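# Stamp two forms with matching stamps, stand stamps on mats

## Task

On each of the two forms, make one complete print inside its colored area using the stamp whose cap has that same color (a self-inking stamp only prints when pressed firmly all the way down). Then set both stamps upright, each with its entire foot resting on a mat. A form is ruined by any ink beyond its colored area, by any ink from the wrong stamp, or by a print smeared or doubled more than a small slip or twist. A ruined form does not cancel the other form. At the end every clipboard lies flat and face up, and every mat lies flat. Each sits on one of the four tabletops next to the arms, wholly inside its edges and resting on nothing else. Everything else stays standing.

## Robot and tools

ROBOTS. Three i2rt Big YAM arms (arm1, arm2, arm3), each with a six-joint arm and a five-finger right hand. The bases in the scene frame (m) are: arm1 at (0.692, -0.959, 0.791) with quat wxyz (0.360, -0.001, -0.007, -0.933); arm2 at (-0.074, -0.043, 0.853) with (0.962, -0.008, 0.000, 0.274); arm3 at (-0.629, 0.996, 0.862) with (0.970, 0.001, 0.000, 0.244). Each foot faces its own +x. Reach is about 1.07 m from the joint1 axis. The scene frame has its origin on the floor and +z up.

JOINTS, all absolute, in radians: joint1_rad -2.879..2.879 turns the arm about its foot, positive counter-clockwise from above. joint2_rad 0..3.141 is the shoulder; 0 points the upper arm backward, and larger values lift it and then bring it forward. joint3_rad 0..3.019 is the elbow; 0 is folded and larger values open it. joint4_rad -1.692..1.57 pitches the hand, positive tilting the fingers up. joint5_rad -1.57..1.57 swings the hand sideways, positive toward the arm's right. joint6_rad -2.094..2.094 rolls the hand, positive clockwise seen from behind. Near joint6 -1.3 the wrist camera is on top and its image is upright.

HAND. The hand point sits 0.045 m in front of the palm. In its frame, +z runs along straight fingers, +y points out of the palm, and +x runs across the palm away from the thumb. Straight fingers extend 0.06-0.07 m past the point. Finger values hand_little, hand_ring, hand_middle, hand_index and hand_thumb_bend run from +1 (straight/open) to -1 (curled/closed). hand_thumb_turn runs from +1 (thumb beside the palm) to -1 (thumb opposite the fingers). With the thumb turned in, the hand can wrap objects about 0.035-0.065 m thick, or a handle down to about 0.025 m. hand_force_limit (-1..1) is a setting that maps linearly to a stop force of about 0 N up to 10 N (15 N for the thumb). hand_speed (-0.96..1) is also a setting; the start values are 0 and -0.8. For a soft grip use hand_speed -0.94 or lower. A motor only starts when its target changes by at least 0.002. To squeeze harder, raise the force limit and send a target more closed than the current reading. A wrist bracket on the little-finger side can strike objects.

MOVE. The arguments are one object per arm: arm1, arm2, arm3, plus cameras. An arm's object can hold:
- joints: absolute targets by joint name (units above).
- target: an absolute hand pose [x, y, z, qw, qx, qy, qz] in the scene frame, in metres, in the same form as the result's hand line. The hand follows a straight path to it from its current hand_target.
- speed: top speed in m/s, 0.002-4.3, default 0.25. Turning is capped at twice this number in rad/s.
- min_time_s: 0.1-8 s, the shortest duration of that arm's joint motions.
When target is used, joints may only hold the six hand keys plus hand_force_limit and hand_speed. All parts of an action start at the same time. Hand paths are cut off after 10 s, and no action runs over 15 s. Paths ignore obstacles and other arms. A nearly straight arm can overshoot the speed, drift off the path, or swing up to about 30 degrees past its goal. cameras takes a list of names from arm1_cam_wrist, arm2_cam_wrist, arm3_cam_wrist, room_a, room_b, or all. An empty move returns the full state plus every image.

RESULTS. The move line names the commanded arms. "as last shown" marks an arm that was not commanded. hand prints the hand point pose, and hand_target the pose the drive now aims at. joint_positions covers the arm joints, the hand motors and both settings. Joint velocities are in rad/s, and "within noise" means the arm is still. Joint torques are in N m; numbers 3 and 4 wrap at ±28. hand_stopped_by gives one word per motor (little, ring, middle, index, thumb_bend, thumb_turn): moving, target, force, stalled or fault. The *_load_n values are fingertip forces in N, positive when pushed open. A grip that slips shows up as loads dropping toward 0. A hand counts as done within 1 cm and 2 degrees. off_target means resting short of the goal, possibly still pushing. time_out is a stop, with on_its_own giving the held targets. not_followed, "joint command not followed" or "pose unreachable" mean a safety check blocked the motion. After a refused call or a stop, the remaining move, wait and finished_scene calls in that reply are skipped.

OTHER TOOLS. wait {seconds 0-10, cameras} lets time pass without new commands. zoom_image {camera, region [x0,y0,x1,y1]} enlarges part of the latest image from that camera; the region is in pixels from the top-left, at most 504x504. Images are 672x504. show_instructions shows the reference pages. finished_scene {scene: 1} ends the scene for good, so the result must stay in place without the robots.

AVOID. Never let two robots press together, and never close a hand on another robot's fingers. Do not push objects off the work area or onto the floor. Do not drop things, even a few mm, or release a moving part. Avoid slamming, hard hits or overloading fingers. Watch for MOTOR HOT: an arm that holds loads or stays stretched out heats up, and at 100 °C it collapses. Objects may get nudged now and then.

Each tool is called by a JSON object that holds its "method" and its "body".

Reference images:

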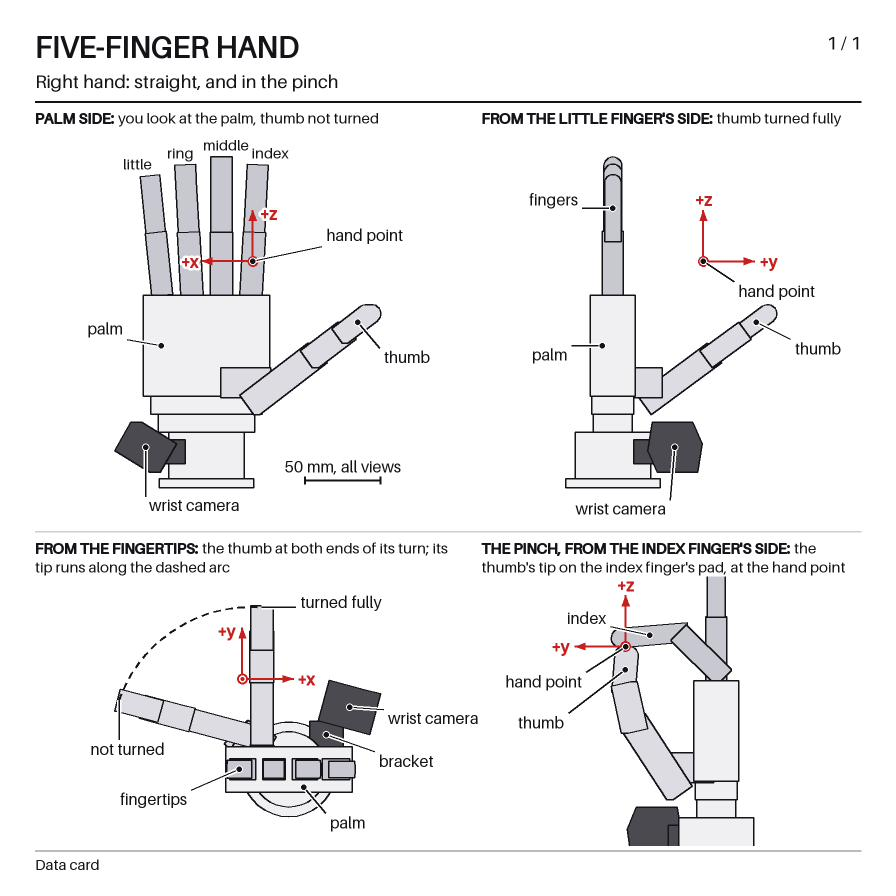

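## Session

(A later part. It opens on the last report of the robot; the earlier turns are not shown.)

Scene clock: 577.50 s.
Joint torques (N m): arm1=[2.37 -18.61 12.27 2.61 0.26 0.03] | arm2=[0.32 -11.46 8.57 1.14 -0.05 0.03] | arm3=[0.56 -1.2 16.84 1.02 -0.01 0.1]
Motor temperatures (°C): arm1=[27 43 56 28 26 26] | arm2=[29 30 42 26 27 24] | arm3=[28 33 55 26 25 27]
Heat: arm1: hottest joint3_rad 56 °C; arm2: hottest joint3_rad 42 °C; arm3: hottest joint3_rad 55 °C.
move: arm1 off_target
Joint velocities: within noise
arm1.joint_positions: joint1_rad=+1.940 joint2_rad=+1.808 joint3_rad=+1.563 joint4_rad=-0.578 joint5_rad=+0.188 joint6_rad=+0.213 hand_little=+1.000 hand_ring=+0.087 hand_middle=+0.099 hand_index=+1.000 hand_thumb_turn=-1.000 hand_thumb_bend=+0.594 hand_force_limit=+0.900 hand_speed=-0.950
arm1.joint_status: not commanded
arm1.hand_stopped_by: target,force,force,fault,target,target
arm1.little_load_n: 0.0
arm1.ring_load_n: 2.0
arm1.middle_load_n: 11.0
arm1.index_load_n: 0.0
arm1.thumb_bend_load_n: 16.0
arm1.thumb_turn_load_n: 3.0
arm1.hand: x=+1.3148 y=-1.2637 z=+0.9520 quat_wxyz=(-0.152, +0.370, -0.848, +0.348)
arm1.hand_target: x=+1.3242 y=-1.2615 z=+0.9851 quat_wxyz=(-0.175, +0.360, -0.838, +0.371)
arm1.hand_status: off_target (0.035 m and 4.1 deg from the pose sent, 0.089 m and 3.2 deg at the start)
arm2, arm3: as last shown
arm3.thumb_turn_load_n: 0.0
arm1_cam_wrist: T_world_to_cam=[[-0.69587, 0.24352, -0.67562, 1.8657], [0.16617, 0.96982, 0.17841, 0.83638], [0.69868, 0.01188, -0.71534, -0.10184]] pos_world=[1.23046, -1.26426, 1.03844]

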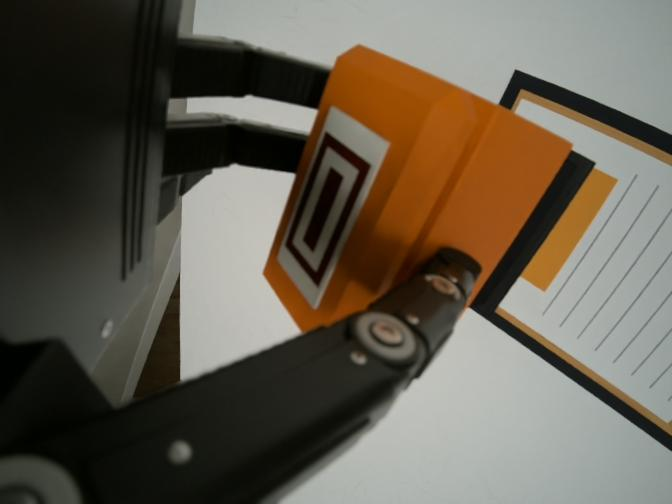

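{"method": "zoom_image", "body": {"camera": "arm1_cam_wrist", "region": [240, 90, 420, 330]}}

{"method": "move", "body": {"cameras": ["room_a"]}}

{"method": "zoom_image", "body": {"camera": "room_a", "region": [470, 155, 500, 180]}}

Scaled by 2.100 from the camera's image (finer frame: 960x720).

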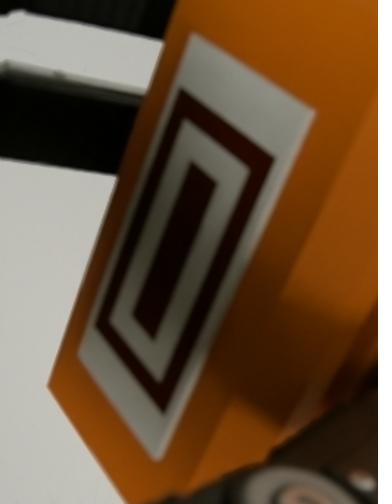

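Scene clock: 582.53 s.
Joint torques (N m): arm1=[2.43 -18.49 12.27 2.62 0.27 0.04] | arm2=[0.26 -11.46 8.57 1.14 -0.06 0.03] | arm3=[0.5 -1.2 16.87 1.02 -0.01 0.11]
Motor temperatures (°C): arm1=[27 43 55 28 26 26] | arm2=[29 30 42 26 27 24] | arm3=[28 33 55 26 25 27]
Heat: arm1: hottest joint3_rad 55 °C; arm2: hottest joint3_rad 42 °C; arm3: hottest joint3_rad 55 °C.
Joint velocities: within noise
arm1.joint_positions: joint1_rad=+1.940 joint2_rad=+1.808 joint3_rad=+1.563 joint4_rad=-0.578 joint5_rad=+0.188 joint6_rad=+0.213 hand_little=+1.000 hand_ring=+0.087 hand_middle=+0.099 hand_index=+1.000 hand_thumb_turn=-1.000 hand_thumb_bend=+0.594 hand_force_limit=+0.900 hand_speed=-0.950
arm1.joint_status: not commanded
arm1.hand_stopped_by: target,force,force,fault,target,target
arm1.little_load_n: 0.0
arm1.ring_load_n: 2.0
arm1.middle_load_n: 11.5
arm1.index_load_n: 0.0
arm1.thumb_bend_load_n: 16.0
arm1.thumb_turn_load_n: 3.0
arm1.hand: x=+1.3148 y=-1.2637 z=+0.9520 quat_wxyz=(-0.152, +0.370, -0.848, +0.348) (m; scene frame)
arm1.hand_target: x=+1.3242 y=-1.2615 z=+0.9851 quat_wxyz=(-0.175, +0.360, -0.838, +0.371) (m; scene frame)
arm1.hand_status: off_target (0.035 m and 4.1 deg from the pose sent, 0.089 m and 3.2 deg at the start)
arm2.joint_positions: joint1_rad=-0.205 joint2_rad=+1.338 joint3_rad=+1.140 joint4_rad=-0.547 joint5_rad=-0.177 joint6_rad=-0.166 hand_little=+1.000 hand_ring=+1.000 hand_middle=+1.000 hand_index=+1.000 hand_thumb_turn=-1.000 hand_thumb_bend=+1.000 hand_force_limit=+0.100 hand_speed=-0.500
arm2.joint_status: not commanded
arm2.hand_stopped_by: target,target,target,target,target,target
arm2.little_load_n: 0.0
arm2.ring_load_n: 0.0
arm2.middle_load_n: 0.0
arm2.index_load_n: 0.0
arm2.thumb_bend_load_n: 0.0
arm2.thumb_turn_load_n: 0.0
arm2.hand: x=+0.3990 y=+0.1900 z=+1.0670 quat_wxyz=(-0.354, +0.808, -0.426, +0.198) (m; scene frame)
arm2.hand_target: x=+0.3930 y=+0.1909 z=+1.0612 quat_wxyz=(-0.349, +0.810, -0.430, +0.191) (m; scene frame)
arm2.hand_status: not commanded
arm3.joint_positions: joint1_rad=-0.085 joint2_rad=+0.663 joint3_rad=+0.707 joint4_rad=-0.823 joint5_rad=+0.001 joint6_rad=-0.013 hand_little=+1.000 hand_ring=+1.000 hand_middle=+1.000 hand_index=+1.000 hand_thumb_turn=-1.000 hand_thumb_bend=+1.000 hand_force_limit=+0.100 hand_speed=-0.500
arm3.joint_status: not commanded
arm3.hand_stopped_by: target,target,target,target,target,target
arm3.little_load_n: 0.0
arm3.ring_load_n: 0.0
arm3.middle_load_n: 0.0
arm3.index_load_n: 0.0
arm3.thumb_bend_load_n: 0.0
arm3.thumb_turn_load_n: 0.0
arm3.hand: x=-0.3698 y=+1.1403 z=+1.0649 quat_wxyz=(-0.322, +0.774, -0.502, +0.214) (m; scene frame)
arm3.hand_target: x=-0.3612 y=+1.1493 z=+1.0994 quat_wxyz=(-0.345, +0.765, -0.496, +0.223) (m; scene frame)
arm3.hand_status: not commanded
pictures: room_a

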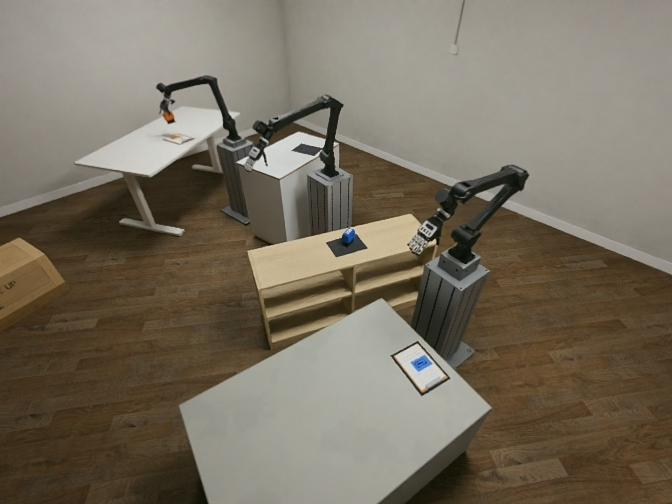

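Scaled by 16.800 from the camera's image (finer frame: 960x720).

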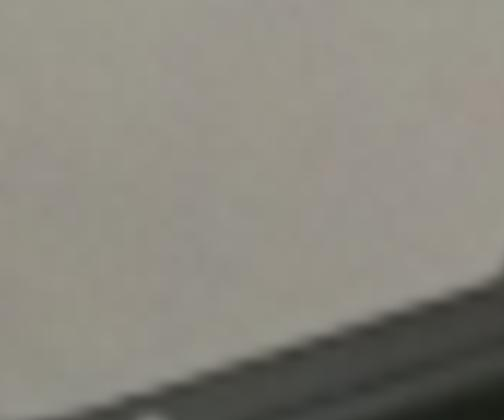

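{"method": "zoom_image", "body": {"camera": "room_a", "region": [405, 352, 437, 376]}}

Scaled by 15.750 from the camera's image (finer frame: 960x720).

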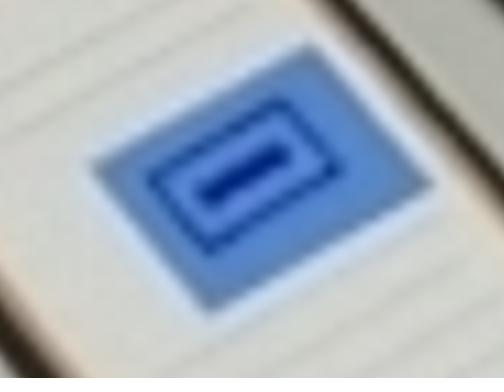

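{"method": "move", "body": {"arm1": {"target": [1.279, -1.415, 0.985, -0.1749, 0.3603, -0.8376, 0.3718], "speed": 0.15}, "cameras": ["arm1_cam_wrist"]}}

{"method": "zoom_image", "body": {"camera": "arm1_cam_wrist", "region": [440, 300, 672, 500]}}

Scene clock: 600.57 s.
Joint torques (N m): arm1=[1.49 -16.56 17.4 1.44 -0.07 -0.11] | arm2=[0.32 -11.4 8.57 1.14 -0.06 0.03] | arm3=[0.44 -1.08 16.83 0.96 0 0.1]
Motor temperatures (°C): arm1=[27 44 53 28 26 25] | arm2=[29 30 42 26 27 24] | arm3=[28 33 56 26 25 27]
Heat: arm1: hottest joint3_rad 53 °C; arm2: hottest joint3_rad 42 °C; arm3: hottest joint3_rad 56 °C.
move: arm1 off_target
Joint velocities: within noise
arm1.joint_positions: joint1_rad=+1.701 joint2_rad=+1.887 joint3_rad=+1.669 joint4_rad=-0.574 joint5_rad=+0.010 joint6_rad=+0.061 hand_little=+1.000 hand_ring=+0.087 hand_middle=+0.099 hand_index=+1.000 hand_thumb_turn=-1.000 hand_thumb_bend=+0.594 hand_force_limit=+0.900 hand_speed=-0.950
arm1.joint_status: not commanded
arm1.hand_stopped_by: target,force,force,fault,target,target
arm1.little_load_n: 0.0
arm1.ring_load_n: 2.0
arm1.middle_load_n: 11.5
arm1.index_load_n: 0.0
arm1.thumb_bend_load_n: 16.0
arm1.thumb_turn_load_n: 3.0
arm1.hand: x=+1.2643 y=-1.4015 z=+0.9539 quat_wxyz=(-0.164, +0.362, -0.849, +0.348)
arm1.hand_target: x=+1.2775 y=-1.4136 z=+0.9852 quat_wxyz=(-0.175, +0.360, -0.837, +0.372)
arm1.hand_status: off_target (0.037 m and 3.2 deg from the pose sent, 0.159 m and 4.1 deg at the start)
arm2, arm3: as last shown
arm2.little_load_n: -0.5
arm2.thumb_turn_load_n: 0.5
arm3.index_load_n: -0.5
arm1_cam_wrist: T_world_to_cam=[[-0.67668, 0.2556, -0.69049, 1.87227], [0.16777, 0.96667, 0.19341, 0.95735], [0.71691, 0.01503, -0.697, -0.09973]] pos_world=[1.17781, -1.40248, 1.03812]

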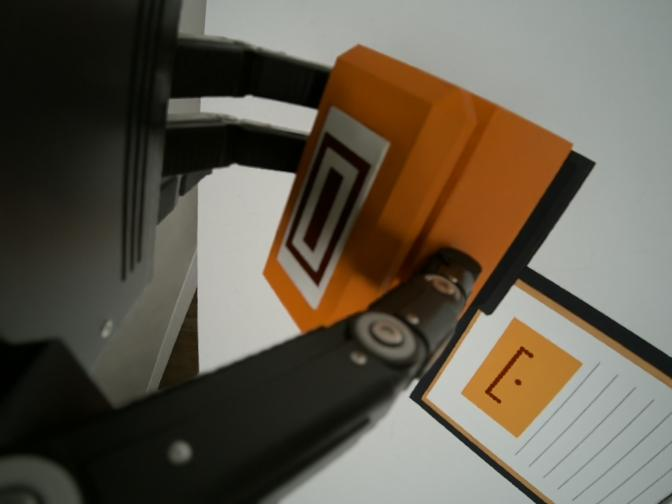

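Scaled by 2.172 from the camera's image (finer frame: 960x720).

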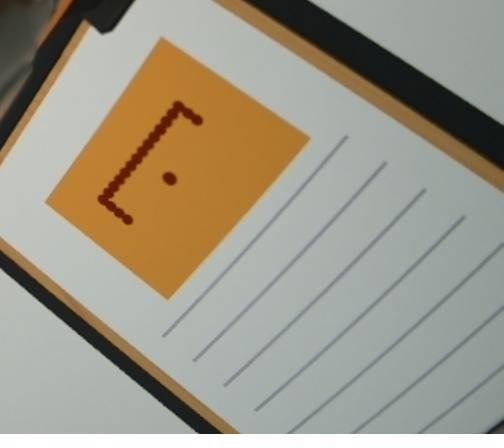

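{"method": "zoom_image", "body": {"camera": "arm1_cam_wrist", "region": [455, 310, 590, 445]}}

Scaled by 3.733 from the camera's image (finer frame: 960x720).

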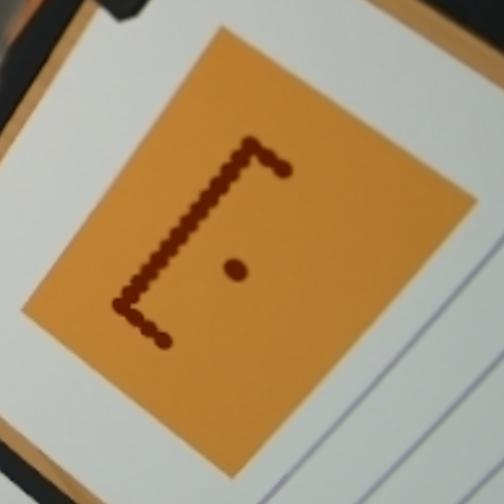

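{"method": "move", "body": {"arm1": {"target": [1.313, -1.243, 0.905, -0.1786, 0.3583, -0.8201, 0.4089], "speed": 0.12}, "cameras": ["arm1_cam_wrist"]}}

{"method": "zoom_image", "body": {"camera": "arm1_cam_wrist", "region": [420, 30, 672, 350]}}

Scene clock: 607.63 s.
Joint torques (N m): arm1=[1.96 -17.38 11.38 2.78 0.32 0.04] | arm2=[0.32 -11.46 8.55 1.14 -0.06 0.03] | arm3=[0.38 -1.14 16.85 1.03 -0.01 0.1]
Motor temperatures (°C): arm1=[27 44 53 28 26 25] | arm2=[29 30 42 26 27 24] | arm3=[28 33 56 26 25 27]
Heat: arm1: hottest joint3_rad 53 °C; arm2: hottest joint3_rad 42 °C; arm3: hottest joint3_rad 56 °C.
move: arm1 off_target
Joint velocities: within noise
arm1.joint_positions: joint1_rad=+1.982 joint2_rad=+1.798 joint3_rad=+1.299 joint4_rad=-0.254 joint5_rad=+0.249 joint6_rad=+0.202 hand_little=+1.000 hand_ring=+0.087 hand_middle=+0.099 hand_index=+1.000 hand_thumb_turn=-1.000 hand_thumb_bend=+0.594 hand_force_limit=+0.900 hand_speed=-0.950
arm1.joint_status: not commanded
arm1.hand_stopped_by: target,force,force,fault,target,target
arm1.little_load_n: 0.0
arm1.ring_load_n: 2.0
arm1.middle_load_n: 11.5
arm1.index_load_n: 0.0
arm1.thumb_bend_load_n: 16.0
arm1.thumb_turn_load_n: 3.5
arm1.hand: x=+1.3012 y=-1.2408 z=+0.8735 quat_wxyz=(-0.156, +0.371, -0.830, +0.386)
arm1.hand_target: x=+1.3123 y=-1.2427 z=+0.9052 quat_wxyz=(-0.179, +0.358, -0.820, +0.409)
arm1.hand_status: off_target (0.034 m and 4.1 deg from the pose sent, 0.173 m and 7.9 deg at the start)
arm2, arm3: as last shown
arm2.little_load_n: 0.0
arm2.thumb_turn_load_n: 0.0
arm3.index_load_n: 0.0
arm1_cam_wrist: T_world_to_cam=[[-0.66984, 0.18673, -0.71864, 1.73088], [0.1539, 0.98176, 0.11165, 0.91951], [0.72638, -0.03581, -0.68636, -0.26934]] pos_world=[1.21355, -1.23558, 0.95636]

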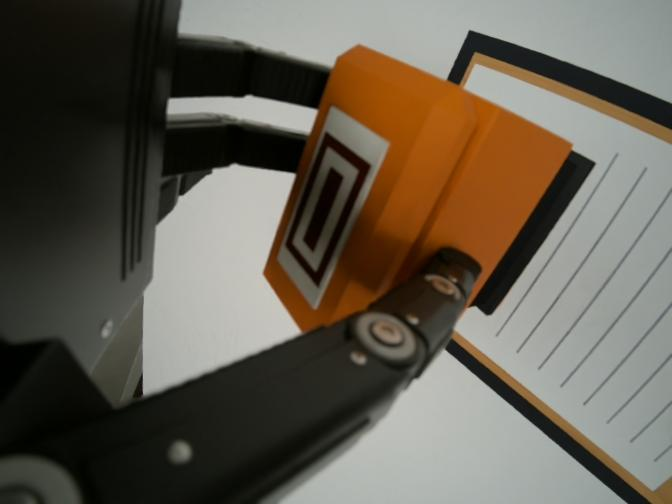

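Scaled by 1.575 from the camera's image (finer frame: 960x720).

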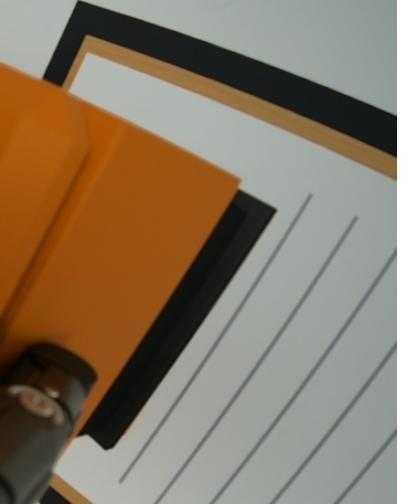

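{"method": "move", "body": {"arm1": {"target": [1.3155, -1.2405, 0.874, -0.1959, 0.3493, -0.8153, 0.4185], "speed": 0.05}, "cameras": ["arm1_cam_wrist"]}}

{"method": "zoom_image", "body": {"camera": "arm1_cam_wrist", "region": [420, 30, 672, 350]}}

Scene clock: 616.80 s.
Joint torques (N m): arm1=[2.26 -14.68 11.08 2.89 0.06 0.03] | arm2=[0.32 -11.52 8.54 1.17 -0.06 0.04] | arm3=[0.32 -1.08 16.84 1.02 -0.01 0.1]
Motor temperatures (°C): arm1=[27 44 51 28 26 25] | arm2=[29 30 42 26 27 24] | arm3=[28 33 56 26 25 27]
Heat: arm1: hottest joint3_rad 51 °C; arm2: hottest joint3_rad 42 °C; arm3: hottest joint3_rad 56 °C.
move: arm1 off_target
Joint velocities: within noise
arm1.joint_positions: joint1_rad=+1.982 joint2_rad=+1.798 joint3_rad=+1.231 joint4_rad=-0.115 joint5_rad=+0.248 joint6_rad=+0.216 hand_little=+1.000 hand_ring=+0.087 hand_middle=+0.099 hand_index=+1.000 hand_thumb_turn=-1.000 hand_thumb_bend=+0.594 hand_force_limit=+0.900 hand_speed=-0.950
arm1.joint_status: not commanded
arm1.hand_stopped_by: target,force,force,fault,target,target
arm1.little_load_n: 0.0
arm1.ring_load_n: 2.0
arm1.middle_load_n: 11.0
arm1.index_load_n: 0.0
arm1.thumb_bend_load_n: 16.0
arm1.thumb_turn_load_n: 3.0
arm1.hand: x=+1.3038 y=-1.2413 z=+0.8633 quat_wxyz=(-0.180, +0.356, -0.821, +0.408)
arm1.hand_target: x=+1.3151 y=-1.2403 z=+0.8742 quat_wxyz=(-0.196, +0.349, -0.815, +0.418)
arm1.hand_status: off_target (0.016 m and 2.4 deg from the pose sent, 0.014 m and 6.6 deg at the start)
arm2, arm3: as last shown
arm2.middle_load_n: -0.5
arm2.index_load_n: -0.5
arm1_cam_wrist: T_world_to_cam=[[-0.61562, 0.17617, -0.7681, 1.68432], [0.15366, 0.98282, 0.10226, 0.93042], [0.77292, -0.05507, -0.63211, -0.40969]] pos_world=[1.2106, -1.23372, 0.9396]

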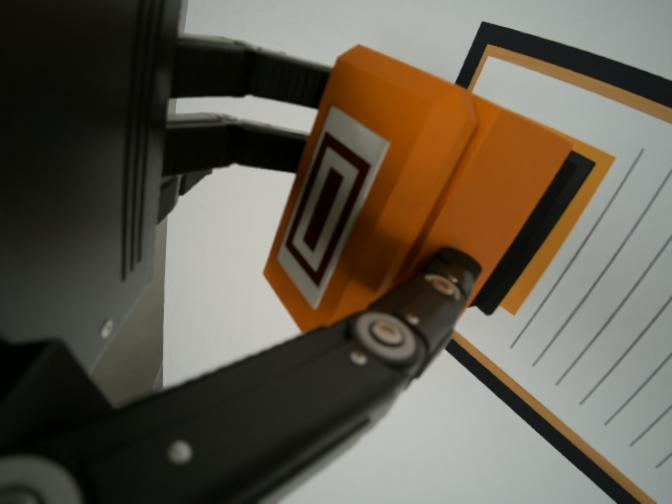

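Scaled by 1.575 from the camera's image (finer frame: 960x720).

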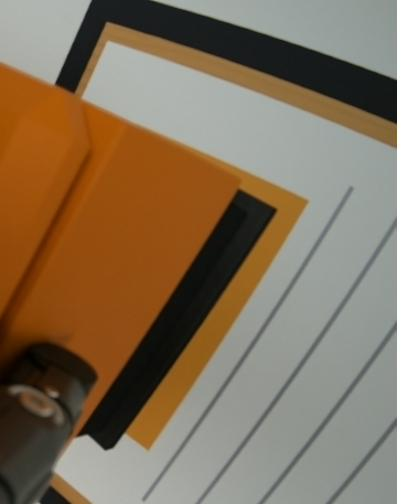

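{"method": "move", "body": {"arm1": {"target": [1.3235, -1.239, 0.860, -0.1650, 0.3471, -0.8235, 0.4172], "speed": 0.05}, "cameras": ["arm1_cam_wrist"]}}

{"method": "zoom_image", "body": {"camera": "arm1_cam_wrist", "region": [420, 30, 672, 350]}}

Scene clock: 627.17 s.
Joint torques (N m): arm1=[2.43 -14.92 14.84 1.39 0.38 0.01] | arm2=[0.38 -11.52 8.55 1.14 -0.06 0.03] | arm3=[0.38 -1.08 16.84 0.99 -0.01 0.1]
Motor temperatures (°C): arm1=[27 44 49 28 26 25] | arm2=[29 30 42 26 27 24] | arm3=[28 33 56 26 25 27]
Heat: arm1: hottest joint3_rad 49 °C; arm2: hottest joint3_rad 42 °C; arm3: hottest joint3_rad 56 °C.
move: arm1 off_target
Joint velocities: within noise
arm1.joint_positions: joint1_rad=+2.004 joint2_rad=+1.839 joint3_rad=+1.231 joint4_rad=-0.131 joint5_rad=+0.308 joint6_rad=+0.228 hand_little=+1.000 hand_ring=+0.087 hand_middle=+0.099 hand_index=+1.000 hand_thumb_turn=-1.000 hand_thumb_bend=+0.594 hand_force_limit=+0.900 hand_speed=-0.950
arm1.joint_status: not commanded
arm1.hand_stopped_by: target,force,force,fault,target,target
arm1.little_load_n: 0.0
arm1.ring_load_n: 2.0
arm1.middle_load_n: 11.5
arm1.index_load_n: 0.0
arm1.thumb_bend_load_n: 16.0
arm1.thumb_turn_load_n: 3.0
arm1.hand: x=+1.2996 y=-1.2356 z=+0.8347 quat_wxyz=(-0.148, +0.355, -0.831, +0.402)
arm1.hand_target: x=+1.3220 y=-1.2383 z=+0.8606 quat_wxyz=(-0.165, +0.347, -0.824, +0.417)
arm1.hand_status: off_target (0.035 m and 2.9 deg from the pose sent, 0.020 m and 2.3 deg at the start)
arm2, arm3: as last shown
arm2.middle_load_n: 0.0
arm2.index_load_n: 0.0
arm1_cam_wrist: T_world_to_cam=[[-0.65482, 0.19173, -0.73106, 1.69807], [0.19036, 0.97794, 0.08597, 0.88833], [0.73142, -0.08286, -0.67688, -0.36731]] pos_world=[1.21149, -1.22476, 0.91639]

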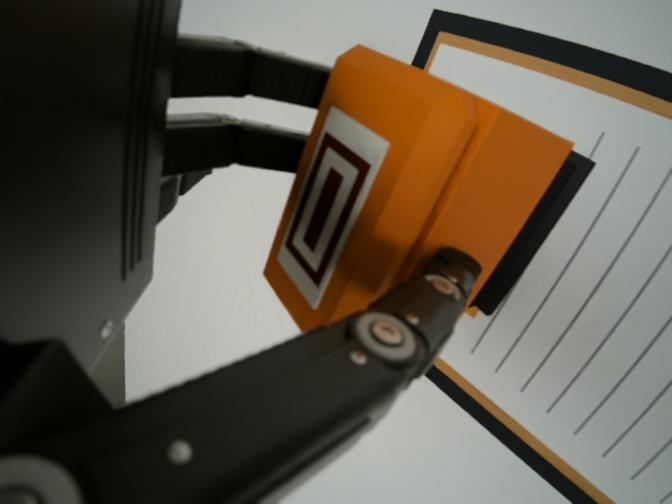

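Scaled by 1.575 from the camera's image (finer frame: 960x720).

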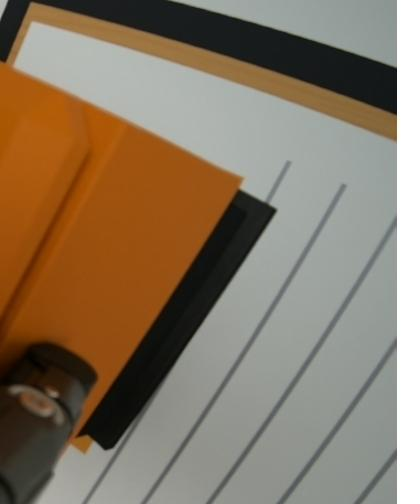

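{"method": "move", "body": {"arm1": {"target": [1.322, -1.245, 0.895, -0.1707, 0.3570, -0.8185, 0.4165], "speed": 0.08}}}

{"method": "move", "body": {"arm1": {"target": [1.325, -1.244, 0.862, -0.1707, 0.3570, -0.8185, 0.4165], "speed": 0.05}, "cameras": ["arm1_cam_wrist"]}}

{"method": "zoom_image", "body": {"camera": "arm1_cam_wrist", "region": [420, 30, 672, 350]}}

Scene clock: 633.93 s.
Joint torques (N m): arm1=[1.08 -17.2 15.34 1.48 0.11 -0.11] | arm2=[0.32 -11.46 8.57 1.14 -0.06 0.04] | arm3=[0.44 -1.2 16.84 1.03 -0.01 0.1]
Motor temperatures (°C): arm1=[27 43 49 28 26 25] | arm2=[29 30 42 26 27 24] | arm3=[28 33 56 26 25 27]
Heat: arm1: hottest joint3_rad 49 °C; arm2: hottest joint3_rad 42 °C; arm3: hottest joint3_rad 56 °C.
move: arm1 off_target
Joint velocities: within noise
arm1.joint_positions: joint1_rad=+2.004 joint2_rad=+1.822 joint3_rad=+1.263 joint4_rad=-0.199 joint5_rad=+0.284 joint6_rad=+0.218 hand_little=+1.000 hand_ring=+0.087 hand_middle=+0.099 hand_index=+1.000 hand_thumb_turn=-1.000 hand_thumb_bend=+0.594 hand_force_limit=+0.900 hand_speed=-0.950
arm1.joint_status: not commanded
arm1.hand_stopped_by: target,force,force,fault,target,target
arm1.little_load_n: 0.0
arm1.ring_load_n: 2.0
arm1.middle_load_n: 11.5
arm1.index_load_n: 0.0
arm1.thumb_bend_load_n: 16.0
arm1.thumb_turn_load_n: 3.0
arm1.hand: x=+1.3013 y=-1.2315 z=+0.8498 quat_wxyz=(-0.149, +0.367, -0.831, +0.391)
arm1.hand_target: x=+1.3198 y=-1.2442 z=+0.8956 quat_wxyz=(-0.171, +0.357, -0.818, +0.417)
arm1.hand_status: off_target (0.051 m and 4.3 deg from the pose sent, 0.065 m and 3.4 deg at the start)
arm2, arm3: as last shown
pictures: none

Scene clock: 635.23 s.
Joint torques (N m): arm1=[1.44 -15.21 12.92 2.76 0.24 -0.11] | arm2=[0.32 -11.46 8.55 1.16 -0.06 0.03] | arm3=[0.44 -1.2 16.88 0.98 -0.01 0.1]
Motor temperatures (°C): arm1=[27 43 49 28 26 25] | arm2=[29 30 42 26 27 24] | arm3=[28 33 57 26 25 27]
Heat: arm1: hottest joint3_rad 49 °C; arm2: hottest joint3_rad 42 °C; arm3: hottest joint3_rad 57 °C.
move: arm1 off_target
Joint velocities: within noise
arm1.joint_positions: joint1_rad=+2.004 joint2_rad=+1.844 joint3_rad=+1.263 joint4_rad=-0.159 joint5_rad=+0.284 joint6_rad=+0.218 hand_little=+1.000 hand_ring=+0.087 hand_middle=+0.099 hand_index=+1.000 hand_thumb_turn=-1.000 hand_thumb_bend=+0.594 hand_force_limit=+0.900 hand_speed=-0.950
arm1.joint_status: not commanded
arm1.hand_stopped_by: target,force,force,fault,target,target
arm1.little_load_n: 0.0
arm1.ring_load_n: 2.0
arm1.middle_load_n: 11.0
arm1.index_load_n: 0.0
arm1.thumb_bend_load_n: 16.0
arm1.thumb_turn_load_n: 3.5
arm1.hand: x=+1.3080 y=-1.2344 z=+0.8419 quat_wxyz=(-0.155, +0.365, -0.828, +0.397)
arm1.hand_target: x=+1.3239 y=-1.2436 z=+0.8626 quat_wxyz=(-0.171, +0.357, -0.819, +0.416)
arm1.hand_status: off_target (0.028 m and 3.3 deg from the pose sent, 0.030 m and 4.3 deg at the start)
arm2, arm3: as last shown
arm1_cam_wrist: T_world_to_cam=[[-0.65942, 0.18257, -0.72927, 1.70173], [0.16618, 0.98147, 0.09544, 0.91287], [0.73318, -0.05825, -0.67754, -0.33974]] pos_world=[1.21955, -1.22642, 0.92371]

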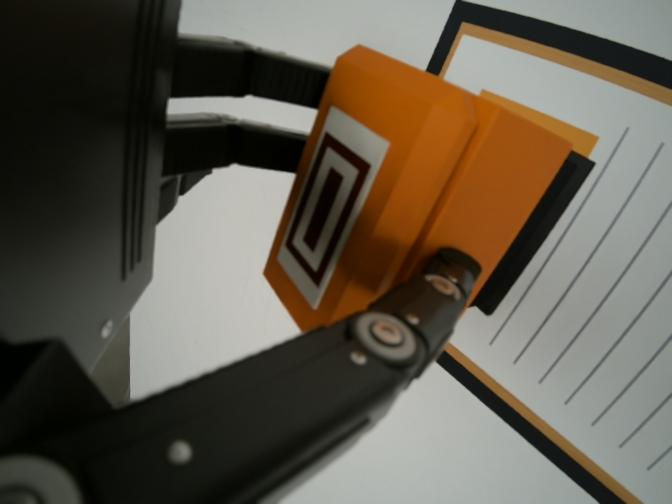

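Scaled by 1.575 from the camera's image (finer frame: 960x720).

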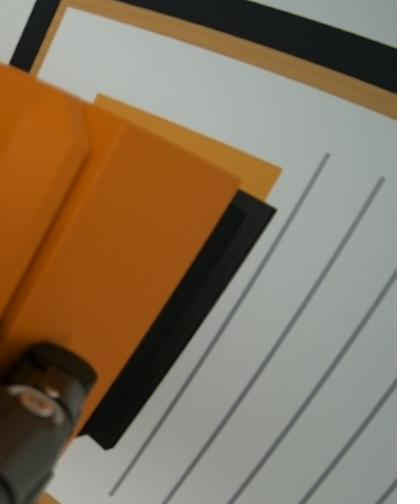

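{"method": "move", "body": {"arm1": {"target": [1.331, -1.253, 0.905, -0.1770, 0.3654, -0.8126, 0.4182], "speed": 0.08}}}

{"method": "move", "body": {"arm1": {"target": [1.332, -1.2535, 0.856, -0.1770, 0.3654, -0.8126, 0.4182], "speed": 0.05}, "cameras": ["arm1_cam_wrist"]}}

{"method": "zoom_image", "body": {"camera": "arm1_cam_wrist", "region": [420, 30, 672, 350]}}

Scene clock: 641.43 s.
Joint torques (N m): arm1=[1.03 -17.55 15.61 1.43 0.1 -0.11] | arm2=[0.38 -11.52 8.55 1.16 -0.06 0.04] | arm3=[0.32 -1.08 16.87 1.01 -0.01 0.11]
Motor temperatures (°C): arm1=[27 42 49 28 26 25] | arm2=[29 30 42 26 27 24] | arm3=[28 33 57 26 25 27]
Heat: arm1: hottest joint3_rad 49 °C; arm2: hottest joint3_rad 42 °C; arm3: hottest joint3_rad 57 °C.
move: arm1 off_target
Joint velocities: within noise
arm1.joint_positions: joint1_rad=+1.996 joint2_rad=+1.834 joint3_rad=+1.302 joint4_rad=-0.212 joint5_rad=+0.260 joint6_rad=+0.194 hand_little=+1.000 hand_ring=+0.087 hand_middle=+0.099 hand_index=+1.000 hand_thumb_turn=-1.000 hand_thumb_bend=+0.594 hand_force_limit=+0.900 hand_speed=-0.950
arm1.joint_status: not commanded
arm1.hand_stopped_by: target,force,force,fault,target,target
arm1.little_load_n: 0.0
arm1.ring_load_n: 2.0
arm1.middle_load_n: 11.5
arm1.index_load_n: 0.0
arm1.thumb_bend_load_n: 16.0
arm1.thumb_turn_load_n: 3.0
arm1.hand: x=+1.3112 y=-1.2379 z=+0.8580 quat_wxyz=(-0.156, +0.377, -0.825, +0.391)
arm1.hand_target: x=+1.3287 y=-1.2520 z=+0.9056 quat_wxyz=(-0.177, +0.365, -0.812, +0.419)
arm1.hand_status: off_target (0.053 m and 4.4 deg from the pose sent, 0.070 m and 4.0 deg at the start)
arm2, arm3: as last shown
arm2.middle_load_n: -0.5
pictures: none

Scene clock: 643.10 s.
Joint torques (N m): arm1=[1.03 -15.68 11.3 2.84 0.1 -0.12] | arm2=[0.32 -11.46 8.55 1.14 -0.06 0.04] | arm3=[0.62 -1.08 16.9 1.02 -0.01 0.1]
Motor temperatures (°C): arm1=[27 42 49 28 26 25] | arm2=[29 30 42 26 27 24] | arm3=[28 33 57 26 25 27]
Heat: arm1: hottest joint3_rad 49 °C; arm2: hottest joint3_rad 42 °C; arm3: hottest joint3_rad 57 °C.
move: arm1 off_target
Joint velocities: within noise
arm1.joint_positions: joint1_rad=+1.996 joint2_rad=+1.875 joint3_rad=+1.302 joint4_rad=-0.133 joint5_rad=+0.260 joint6_rad=+0.194 hand_little=+1.000 hand_ring=+0.087 hand_middle=+0.099 hand_index=+1.000 hand_thumb_turn=-1.000 hand_thumb_bend=+0.594 hand_force_limit=+0.900 hand_speed=-0.950
arm1.joint_status: not commanded
arm1.hand_stopped_by: target,force,force,fault,target,target
arm1.little_load_n: 0.0
arm1.ring_load_n: 2.0
arm1.middle_load_n: 11.0
arm1.index_load_n: 0.0
arm1.thumb_bend_load_n: 16.0
arm1.thumb_turn_load_n: 3.0
arm1.hand: x=+1.3244 y=-1.2438 z=+0.8445 quat_wxyz=(-0.167, +0.371, -0.819, +0.404)
arm1.hand_target: x=+1.3316 y=-1.2534 z=+0.8562 quat_wxyz=(-0.177, +0.365, -0.813, +0.418)
arm1.hand_status: off_target (0.017 m and 2.2 deg from the pose sent, 0.026 m and 4.4 deg at the start)
arm2.joint_positions: joint1_rad=-0.205 joint2_rad=+1.338 joint3_rad=+1.140 joint4_rad=-0.547 joint5_rad=-0.177 joint6_rad=-0.166 hand_little=+1.000 hand_ring=+1.000 hand_middle=+1.000 hand_index=+1.000 hand_thumb_turn=-1.000 hand_thumb_bend=+1.000 hand_force_limit=+0.100 hand_speed=-0.500
arm2.joint_status: not commanded
arm2.hand_stopped_by: target,target,target,target,target,target
arm2.little_load_n: 0.0
arm2.ring_load_n: 0.0
arm2.middle_load_n: 0.0
arm2.index_load_n: 0.0
arm2.thumb_bend_load_n: -0.5
arm2.thumb_turn_load_n: 0.0
arm2.hand: x=+0.3990 y=+0.1900 z=+1.0670 quat_wxyz=(-0.354, +0.808, -0.426, +0.198)
arm2.hand_target: x=+0.3930 y=+0.1909 z=+1.0612 quat_wxyz=(-0.349, +0.810, -0.430, +0.191)
arm2.hand_status: not commanded
arm3.joint_positions: joint1_rad=-0.085 joint2_rad=+0.663 joint3_rad=+0.707 joint4_rad=-0.823 joint5_rad=+0.001 joint6_rad=-0.013 hand_little=+1.000 hand_ring=+1.000 hand_middle=+1.000 hand_index=+1.000 hand_thumb_turn=-1.000 hand_thumb_bend=+1.000 hand_force_limit=+0.100 hand_speed=-0.500
arm3.joint_status: not commanded
arm3.hand_stopped_by: target,target,target,target,target,target
arm3.little_load_n: 0.0
arm3.ring_load_n: 0.0
arm3.middle_load_n: 0.0
arm3.index_load_n: 0.0
arm3.thumb_bend_load_n: 0.0
arm3.thumb_turn_load_n: 0.0
arm3.hand: x=-0.3698 y=+1.1403 z=+1.0649 quat_wxyz=(-0.322, +0.774, -0.502, +0.214)
arm3.hand_target: x=-0.3612 y=+1.1493 z=+1.0994 quat_wxyz=(-0.345, +0.765, -0.496, +0.223)
arm3.hand_status: not commanded
arm1_cam_wrist: T_world_to_cam=[[-0.64594, 0.15717, -0.74703, 1.68172], [0.13916, 0.98642, 0.0872, 0.96805], [0.7506, -0.04763, -0.65904, -0.37606]] pos_world=[1.23385, -1.23713, 0.92405]

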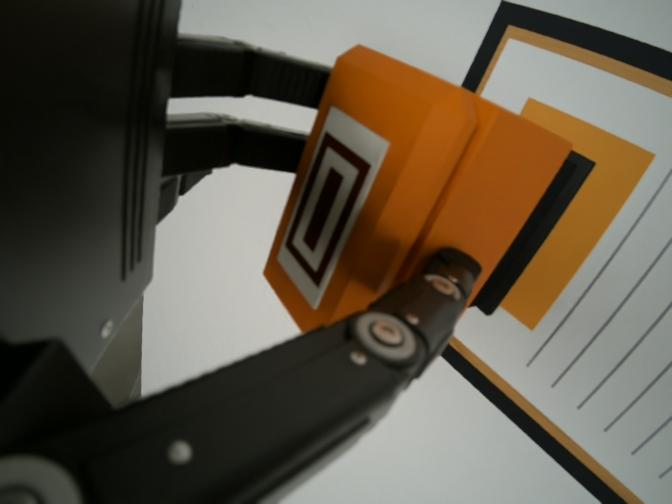

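Scaled by 1.575 from the camera's image (finer frame: 960x720).

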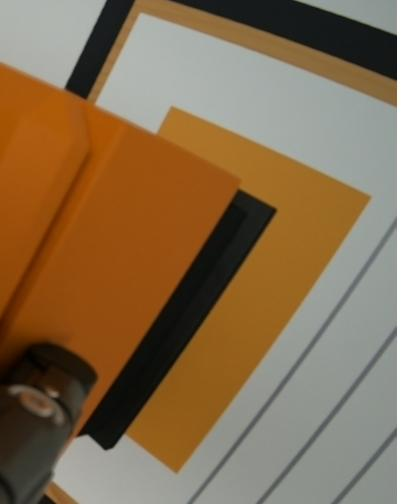

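{"method": "move", "body": {"arm1": {"target": [1.3204, -1.2483, 0.905, -0.1770, 0.3654, -0.8126, 0.4182], "speed": 0.08}}}

{"method": "move", "body": {"arm1": {"target": [1.3214, -1.2488, 0.844, -0.1770, 0.3654, -0.8126, 0.4182], "speed": 0.05}, "cameras": ["arm1_cam_wrist"]}}

{"method": "zoom_image", "body": {"camera": "arm1_cam_wrist", "region": [420, 30, 672, 350]}}

Scene clock: 649.67 s.
Joint torques (N m): arm1=[0.91 -17.2 12.72 1.44 0.08 -0.13] | arm2=[0.21 -11.52 8.55 1.14 -0.06 0.04] | arm3=[0.38 -1.03 16.83 1.05 -0.01 0.1]
Motor temperatures (°C): arm1=[27 42 48 28 26 25] | arm2=[29 30 42 26 27 24] | arm3=[28 33 57 26 25 27]
Heat: arm1: hottest joint3_rad 48 °C; arm2: hottest joint3_rad 42 °C; arm3: hottest joint3_rad 57 °C.
move: arm1 off_target
Joint velocities: within noise
arm1.joint_positions: joint1_rad=+1.996 joint2_rad=+1.809 joint3_rad=+1.302 joint4_rad=-0.202 joint5_rad=+0.259 joint6_rad=+0.194 hand_little=+1.000 hand_ring=+0.087 hand_middle=+0.099 hand_index=+1.000 hand_thumb_turn=-1.000 hand_thumb_bend=+0.594 hand_force_limit=+0.900 hand_speed=-0.950
arm1.joint_status: not commanded
arm1.hand_stopped_by: target,force,force,fault,target,target
arm1.little_load_n: 0.0
arm1.ring_load_n: 2.0
arm1.middle_load_n: 11.0
arm1.index_load_n: 0.0
arm1.thumb_bend_load_n: 16.0
arm1.thumb_turn_load_n: 3.5
arm1.hand: x=+1.3147 y=-1.2390 z=+0.8761 quat_wxyz=(-0.167, +0.372, -0.820, +0.403)
arm1.hand_target: x=+1.3199 y=-1.2481 z=+0.9049 quat_wxyz=(-0.177, +0.365, -0.813, +0.418)
arm1.hand_status: off_target (0.031 m and 2.4 deg from the pose sent, 0.061 m and 2.2 deg at the start)
arm2, arm3: as last shown
arm2.thumb_bend_load_n: 0.0
arm3.little_load_n: -0.5
pictures: none

Scene clock: 651.47 s.
Joint torques (N m): arm1=[1.03 -15.21 10.89 2.89 0.12 -0.13] | arm2=[0.32 -11.46 8.55 1.14 -0.06 0.03] | arm3=[0.32 -1.03 16.85 1.01 0 0.1]
Motor temperatures (°C): arm1=[27 42 48 28 26 25] | arm2=[29 30 42 26 27 24] | arm3=[28 32 57 26 25 27]
Heat: arm1: hottest joint3_rad 48 °C; arm2: hottest joint3_rad 42 °C; arm3: hottest joint3_rad 57 °C.
move: arm1 off_target
Joint velocities: within noise
arm1.joint_positions: joint1_rad=+1.996 joint2_rad=+1.865 joint3_rad=+1.254 joint4_rad=-0.092 joint5_rad=+0.259 joint6_rad=+0.194 hand_little=+1.000 hand_ring=+0.087 hand_middle=+0.099 hand_index=+1.000 hand_thumb_turn=-1.000 hand_thumb_bend=+0.594 hand_force_limit=+0.900 hand_speed=-0.950
arm1.joint_status: not commanded
arm1.hand_stopped_by: target,force,force,fault,target,target
arm1.little_load_n: 0.0
arm1.ring_load_n: 2.0
arm1.middle_load_n: 11.0
arm1.index_load_n: 0.0
arm1.thumb_bend_load_n: 16.0
arm1.thumb_turn_load_n: 3.0
arm1.hand: x=+1.3146 y=-1.2396 z=+0.8346 quat_wxyz=(-0.169, +0.371, -0.819, +0.405)
arm1.hand_target: x=+1.3211 y=-1.2487 z=+0.8443 quat_wxyz=(-0.177, +0.365, -0.813, +0.418)
arm1.hand_status: off_target (0.015 m and 2.0 deg from the pose sent, 0.034 m and 2.4 deg at the start)
arm2, arm3: as last shown
arm3.little_load_n: 0.0
arm1_cam_wrist: T_world_to_cam=[[-0.64364, 0.1561, -0.74924, 1.66491], [0.13855, 0.98657, 0.08652, 0.96763], [0.75268, -0.04812, -0.65662, -0.38037]] pos_world=[1.22384, -1.23283, 0.91394]

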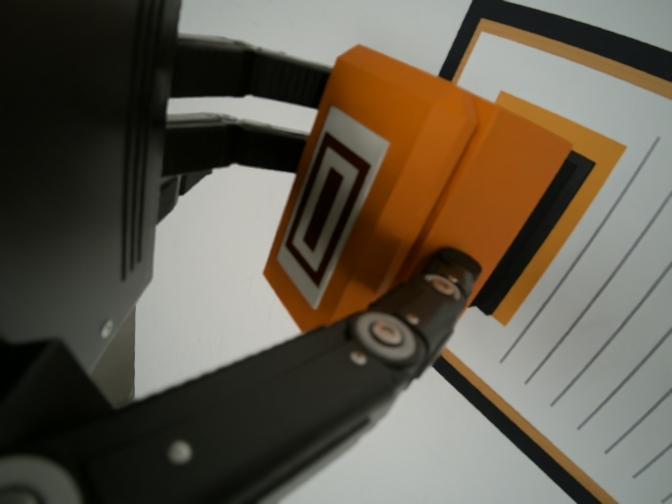

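Scaled by 1.575 from the camera's image (finer frame: 960x720).

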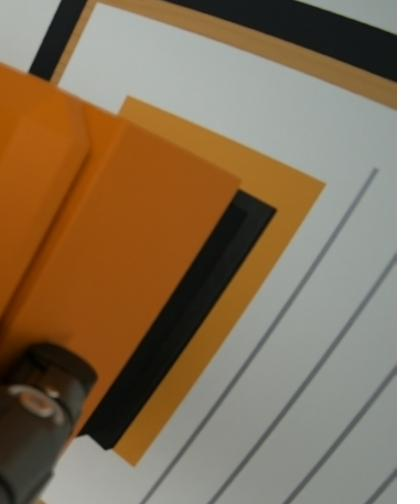

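{"method": "move", "body": {"arm1": {"target": [1.3190, -1.2500, 0.837, -0.1746, 0.3669, -0.8137, 0.4158], "speed": 0.04}, "cameras": ["arm1_cam_wrist"]}}

{"method": "zoom_image", "body": {"camera": "arm1_cam_wrist", "region": [420, 30, 672, 350]}}

Scene clock: 654.97 s.
Joint torques (N m): arm1=[1.08 -15.27 10.76 2.86 0.07 -0.13] | arm2=[0.32 -11.46 8.57 1.14 -0.06 0.03] | arm3=[0.5 -1.03 16.85 0.98 -0.01 0.1]
Motor temperatures (°C): arm1=[27 42 48 28 26 25] | arm2=[29 30 42 26 27 24] | arm3=[28 32 57 26 25 27]
Heat: arm1: hottest joint3_rad 48 °C; arm2: hottest joint3_rad 42 °C; arm3: hottest joint3_rad 57 °C.
move: arm1 off_target
Joint velocities: within noise
arm1.joint_positions: joint1_rad=+1.995 joint2_rad=+1.872 joint3_rad=+1.249 joint4_rad=-0.086 joint5_rad=+0.258 joint6_rad=+0.192 hand_little=+1.000 hand_ring=+0.087 hand_middle=+0.099 hand_index=+1.000 hand_thumb_turn=-1.000 hand_thumb_bend=+0.594 hand_force_limit=+0.900 hand_speed=-0.950
arm1.joint_status: not commanded
arm1.hand_stopped_by: target,force,force,fault,target,target
arm1.little_load_n: 0.0
arm1.ring_load_n: 2.0
arm1.middle_load_n: 11.0
arm1.index_load_n: 0.0
arm1.thumb_bend_load_n: 16.0
arm1.thumb_turn_load_n: 3.0
arm1.hand: x=+1.3131 y=-1.2396 z=+0.8289 quat_wxyz=(-0.167, +0.373, -0.819, +0.403)
arm1.hand_target: x=+1.3187 y=-1.2499 z=+0.8373 quat_wxyz=(-0.174, +0.367, -0.814, +0.416)
arm1.hand_status: off_target (0.014 m and 1.9 deg from the pose sent, 0.012 m and 1.6 deg at the start)
arm2, arm3: as last shown
arm2.ring_load_n: -0.5
arm1_cam_wrist: T_world_to_cam=[[-0.6481, 0.15644, -0.74532, 1.66261], [0.13762, 0.98662, 0.08742, 0.96892], [0.74902, -0.04592, -0.66096, -0.37191]] pos_world=[1.22275, -1.23313, 0.90865]

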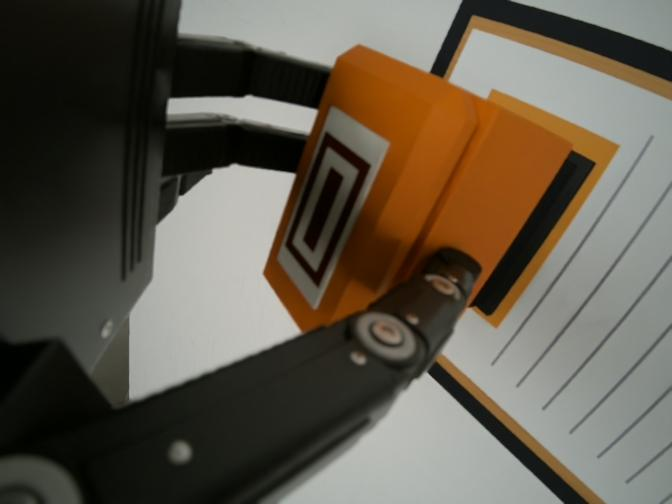

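Scaled by 1.575 from the camera's image (finer frame: 960x720).

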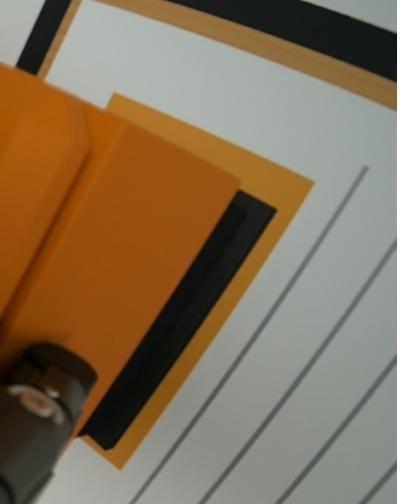

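{"method": "move", "body": {"arm1": {"target": [1.3200, -1.2510, 0.831, -0.1746, 0.3669, -0.8137, 0.4158], "speed": 0.04}, "cameras": ["arm1_cam_wrist"]}}

{"method": "zoom_image", "body": {"camera": "arm1_cam_wrist", "region": [420, 30, 672, 350]}}

Scene clock: 657.63 s.
Joint torques (N m): arm1=[0.97 -15.27 10.63 2.86 0.08 -0.12] | arm2=[0.32 -11.46 8.55 1.16 -0.06 0.04] | arm3=[0.38 -1.2 16.85 1.02 0 0.11]
Motor temperatures (°C): arm1=[27 42 48 28 26 25] | arm2=[29 30 42 26 27 24] | arm3=[28 32 57 26 25 27]
Heat: arm1: hottest joint3_rad 48 °C; arm2: hottest joint3_rad 42 °C; arm3: hottest joint3_rad 57 °C.
move: arm1 off_target
Joint velocities: within noise
arm1.joint_positions: joint1_rad=+1.994 joint2_rad=+1.883 joint3_rad=+1.249 joint4_rad=-0.072 joint5_rad=+0.257 joint6_rad=+0.191 hand_little=+1.000 hand_ring=+0.087 hand_middle=+0.099 hand_index=+1.000 hand_thumb_turn=-1.000 hand_thumb_bend=+0.594 hand_force_limit=+0.900 hand_speed=-0.950
arm1.joint_status: not commanded
arm1.hand_stopped_by: target,force,force,fault,target,target
arm1.little_load_n: 0.0
arm1.ring_load_n: 2.0
arm1.middle_load_n: 11.0
arm1.index_load_n: 0.0
arm1.thumb_bend_load_n: 16.0
arm1.thumb_turn_load_n: 3.0
arm1.hand: x=+1.3145 y=-1.2407 z=+0.8234 quat_wxyz=(-0.167, +0.372, -0.819, +0.403)
arm1.hand_target: x=+1.3197 y=-1.2510 z=+0.8314 quat_wxyz=(-0.174, +0.367, -0.814, +0.416)
arm1.hand_status: off_target (0.014 m and 1.8 deg from the pose sent, 0.014 m and 1.9 deg at the start)
arm2, arm3: as last shown
arm2.ring_load_n: 0.0
arm2.thumb_bend_load_n: -0.5
arm3.little_load_n: 0.5
arm1_cam_wrist: T_world_to_cam=[[-0.64705, 0.15618, -0.74628, 1.65871], [0.13748, 0.98665, 0.08729, 0.97065], [0.74995, -0.04612, -0.65988, -0.37899]] pos_world=[1.22405, -1.23423, 0.90305]

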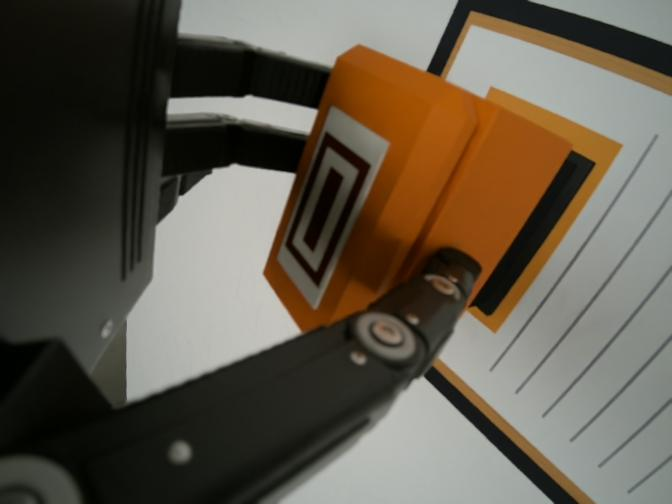

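Scaled by 1.575 from the camera's image (finer frame: 960x720).

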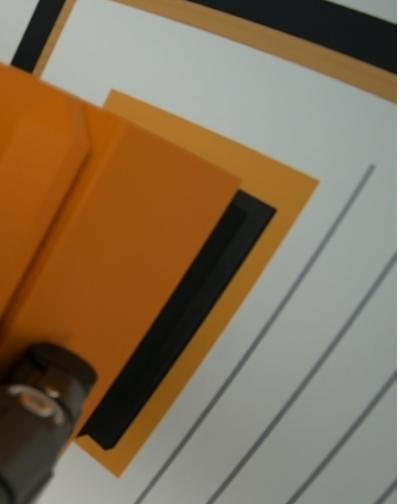

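{"method": "move", "body": {"arm1": {"target": [1.3175, -1.2513, 0.8265, -0.1746, 0.3669, -0.8137, 0.4158], "speed": 0.04}, "cameras": ["arm1_cam_wrist"]}}

{"method": "zoom_image", "body": {"camera": "arm1_cam_wrist", "region": [420, 30, 672, 350]}}

Scene clock: 660.97 s.
Joint torques (N m): arm1=[0.85 -15.09 10.28 2.85 0.1 -0.14] | arm2=[0.26 -11.46 8.54 1.16 -0.06 0.03] | arm3=[0.44 -1.03 16.85 0.98 -0.01 0.1]
Motor temperatures (°C): arm1=[27 42 48 28 26 25] | arm2=[29 30 42 26 27 24] | arm3=[28 32 57 26 25 27]
Heat: arm1: hottest joint3_rad 48 °C; arm2: hottest joint3_rad 42 °C; arm3: hottest joint3_rad 57 °C.
move: arm1 off_target
Joint velocities: within noise
arm1.joint_positions: joint1_rad=+1.993 joint2_rad=+1.883 joint3_rad=+1.242 joint4_rad=-0.057 joint5_rad=+0.255 joint6_rad=+0.191 hand_little=+1.000 hand_ring=+0.087 hand_middle=+0.099 hand_index=+1.000 hand_thumb_turn=-1.000 hand_thumb_bend=+0.594 hand_force_limit=+0.900 hand_speed=-0.950
arm1.joint_status: not commanded
arm1.hand_stopped_by: target,force,force,fault,target,target
arm1.little_load_n: 0.0
arm1.ring_load_n: 2.0
arm1.middle_load_n: 11.0
arm1.index_load_n: -0.5
arm1.thumb_bend_load_n: 16.0
arm1.thumb_turn_load_n: 3.0
arm1.hand: x=+1.3143 y=-1.2411 z=+0.8225 quat_wxyz=(-0.170, +0.371, -0.818, +0.406)
arm1.hand_target: x=+1.3173 y=-1.2511 z=+0.8267 quat_wxyz=(-0.174, +0.367, -0.814, +0.416)
arm1.hand_status: off_target (0.011 m and 1.4 deg from the pose sent, 0.012 m and 1.9 deg at the start)
arm2, arm3: as last shown
arm2.thumb_bend_load_n: 0.0
arm3.little_load_n: 0.0
arm1_cam_wrist: T_world_to_cam=[[-0.64168, 0.15414, -0.75132, 1.65254], [0.13592, 0.98695, 0.08639, 0.97426], [0.75483, -0.04669, -0.65426, -0.39127]] pos_world=[1.22333, -1.23453, 0.90143]

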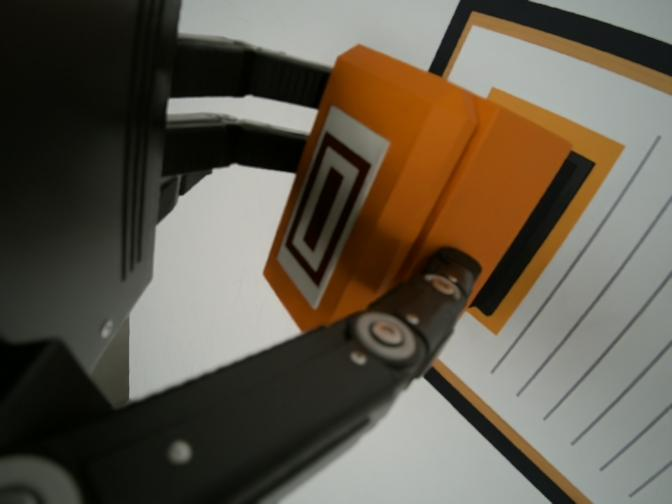

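Scaled by 1.575 from the camera's image (finer frame: 960x720).

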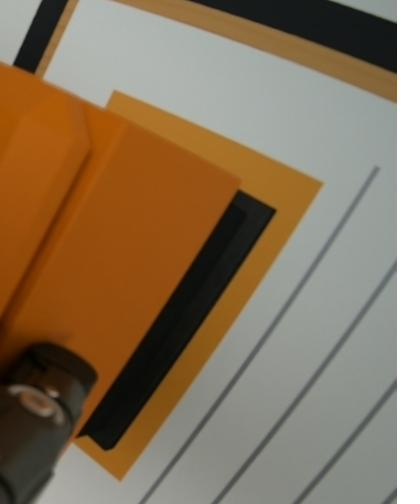

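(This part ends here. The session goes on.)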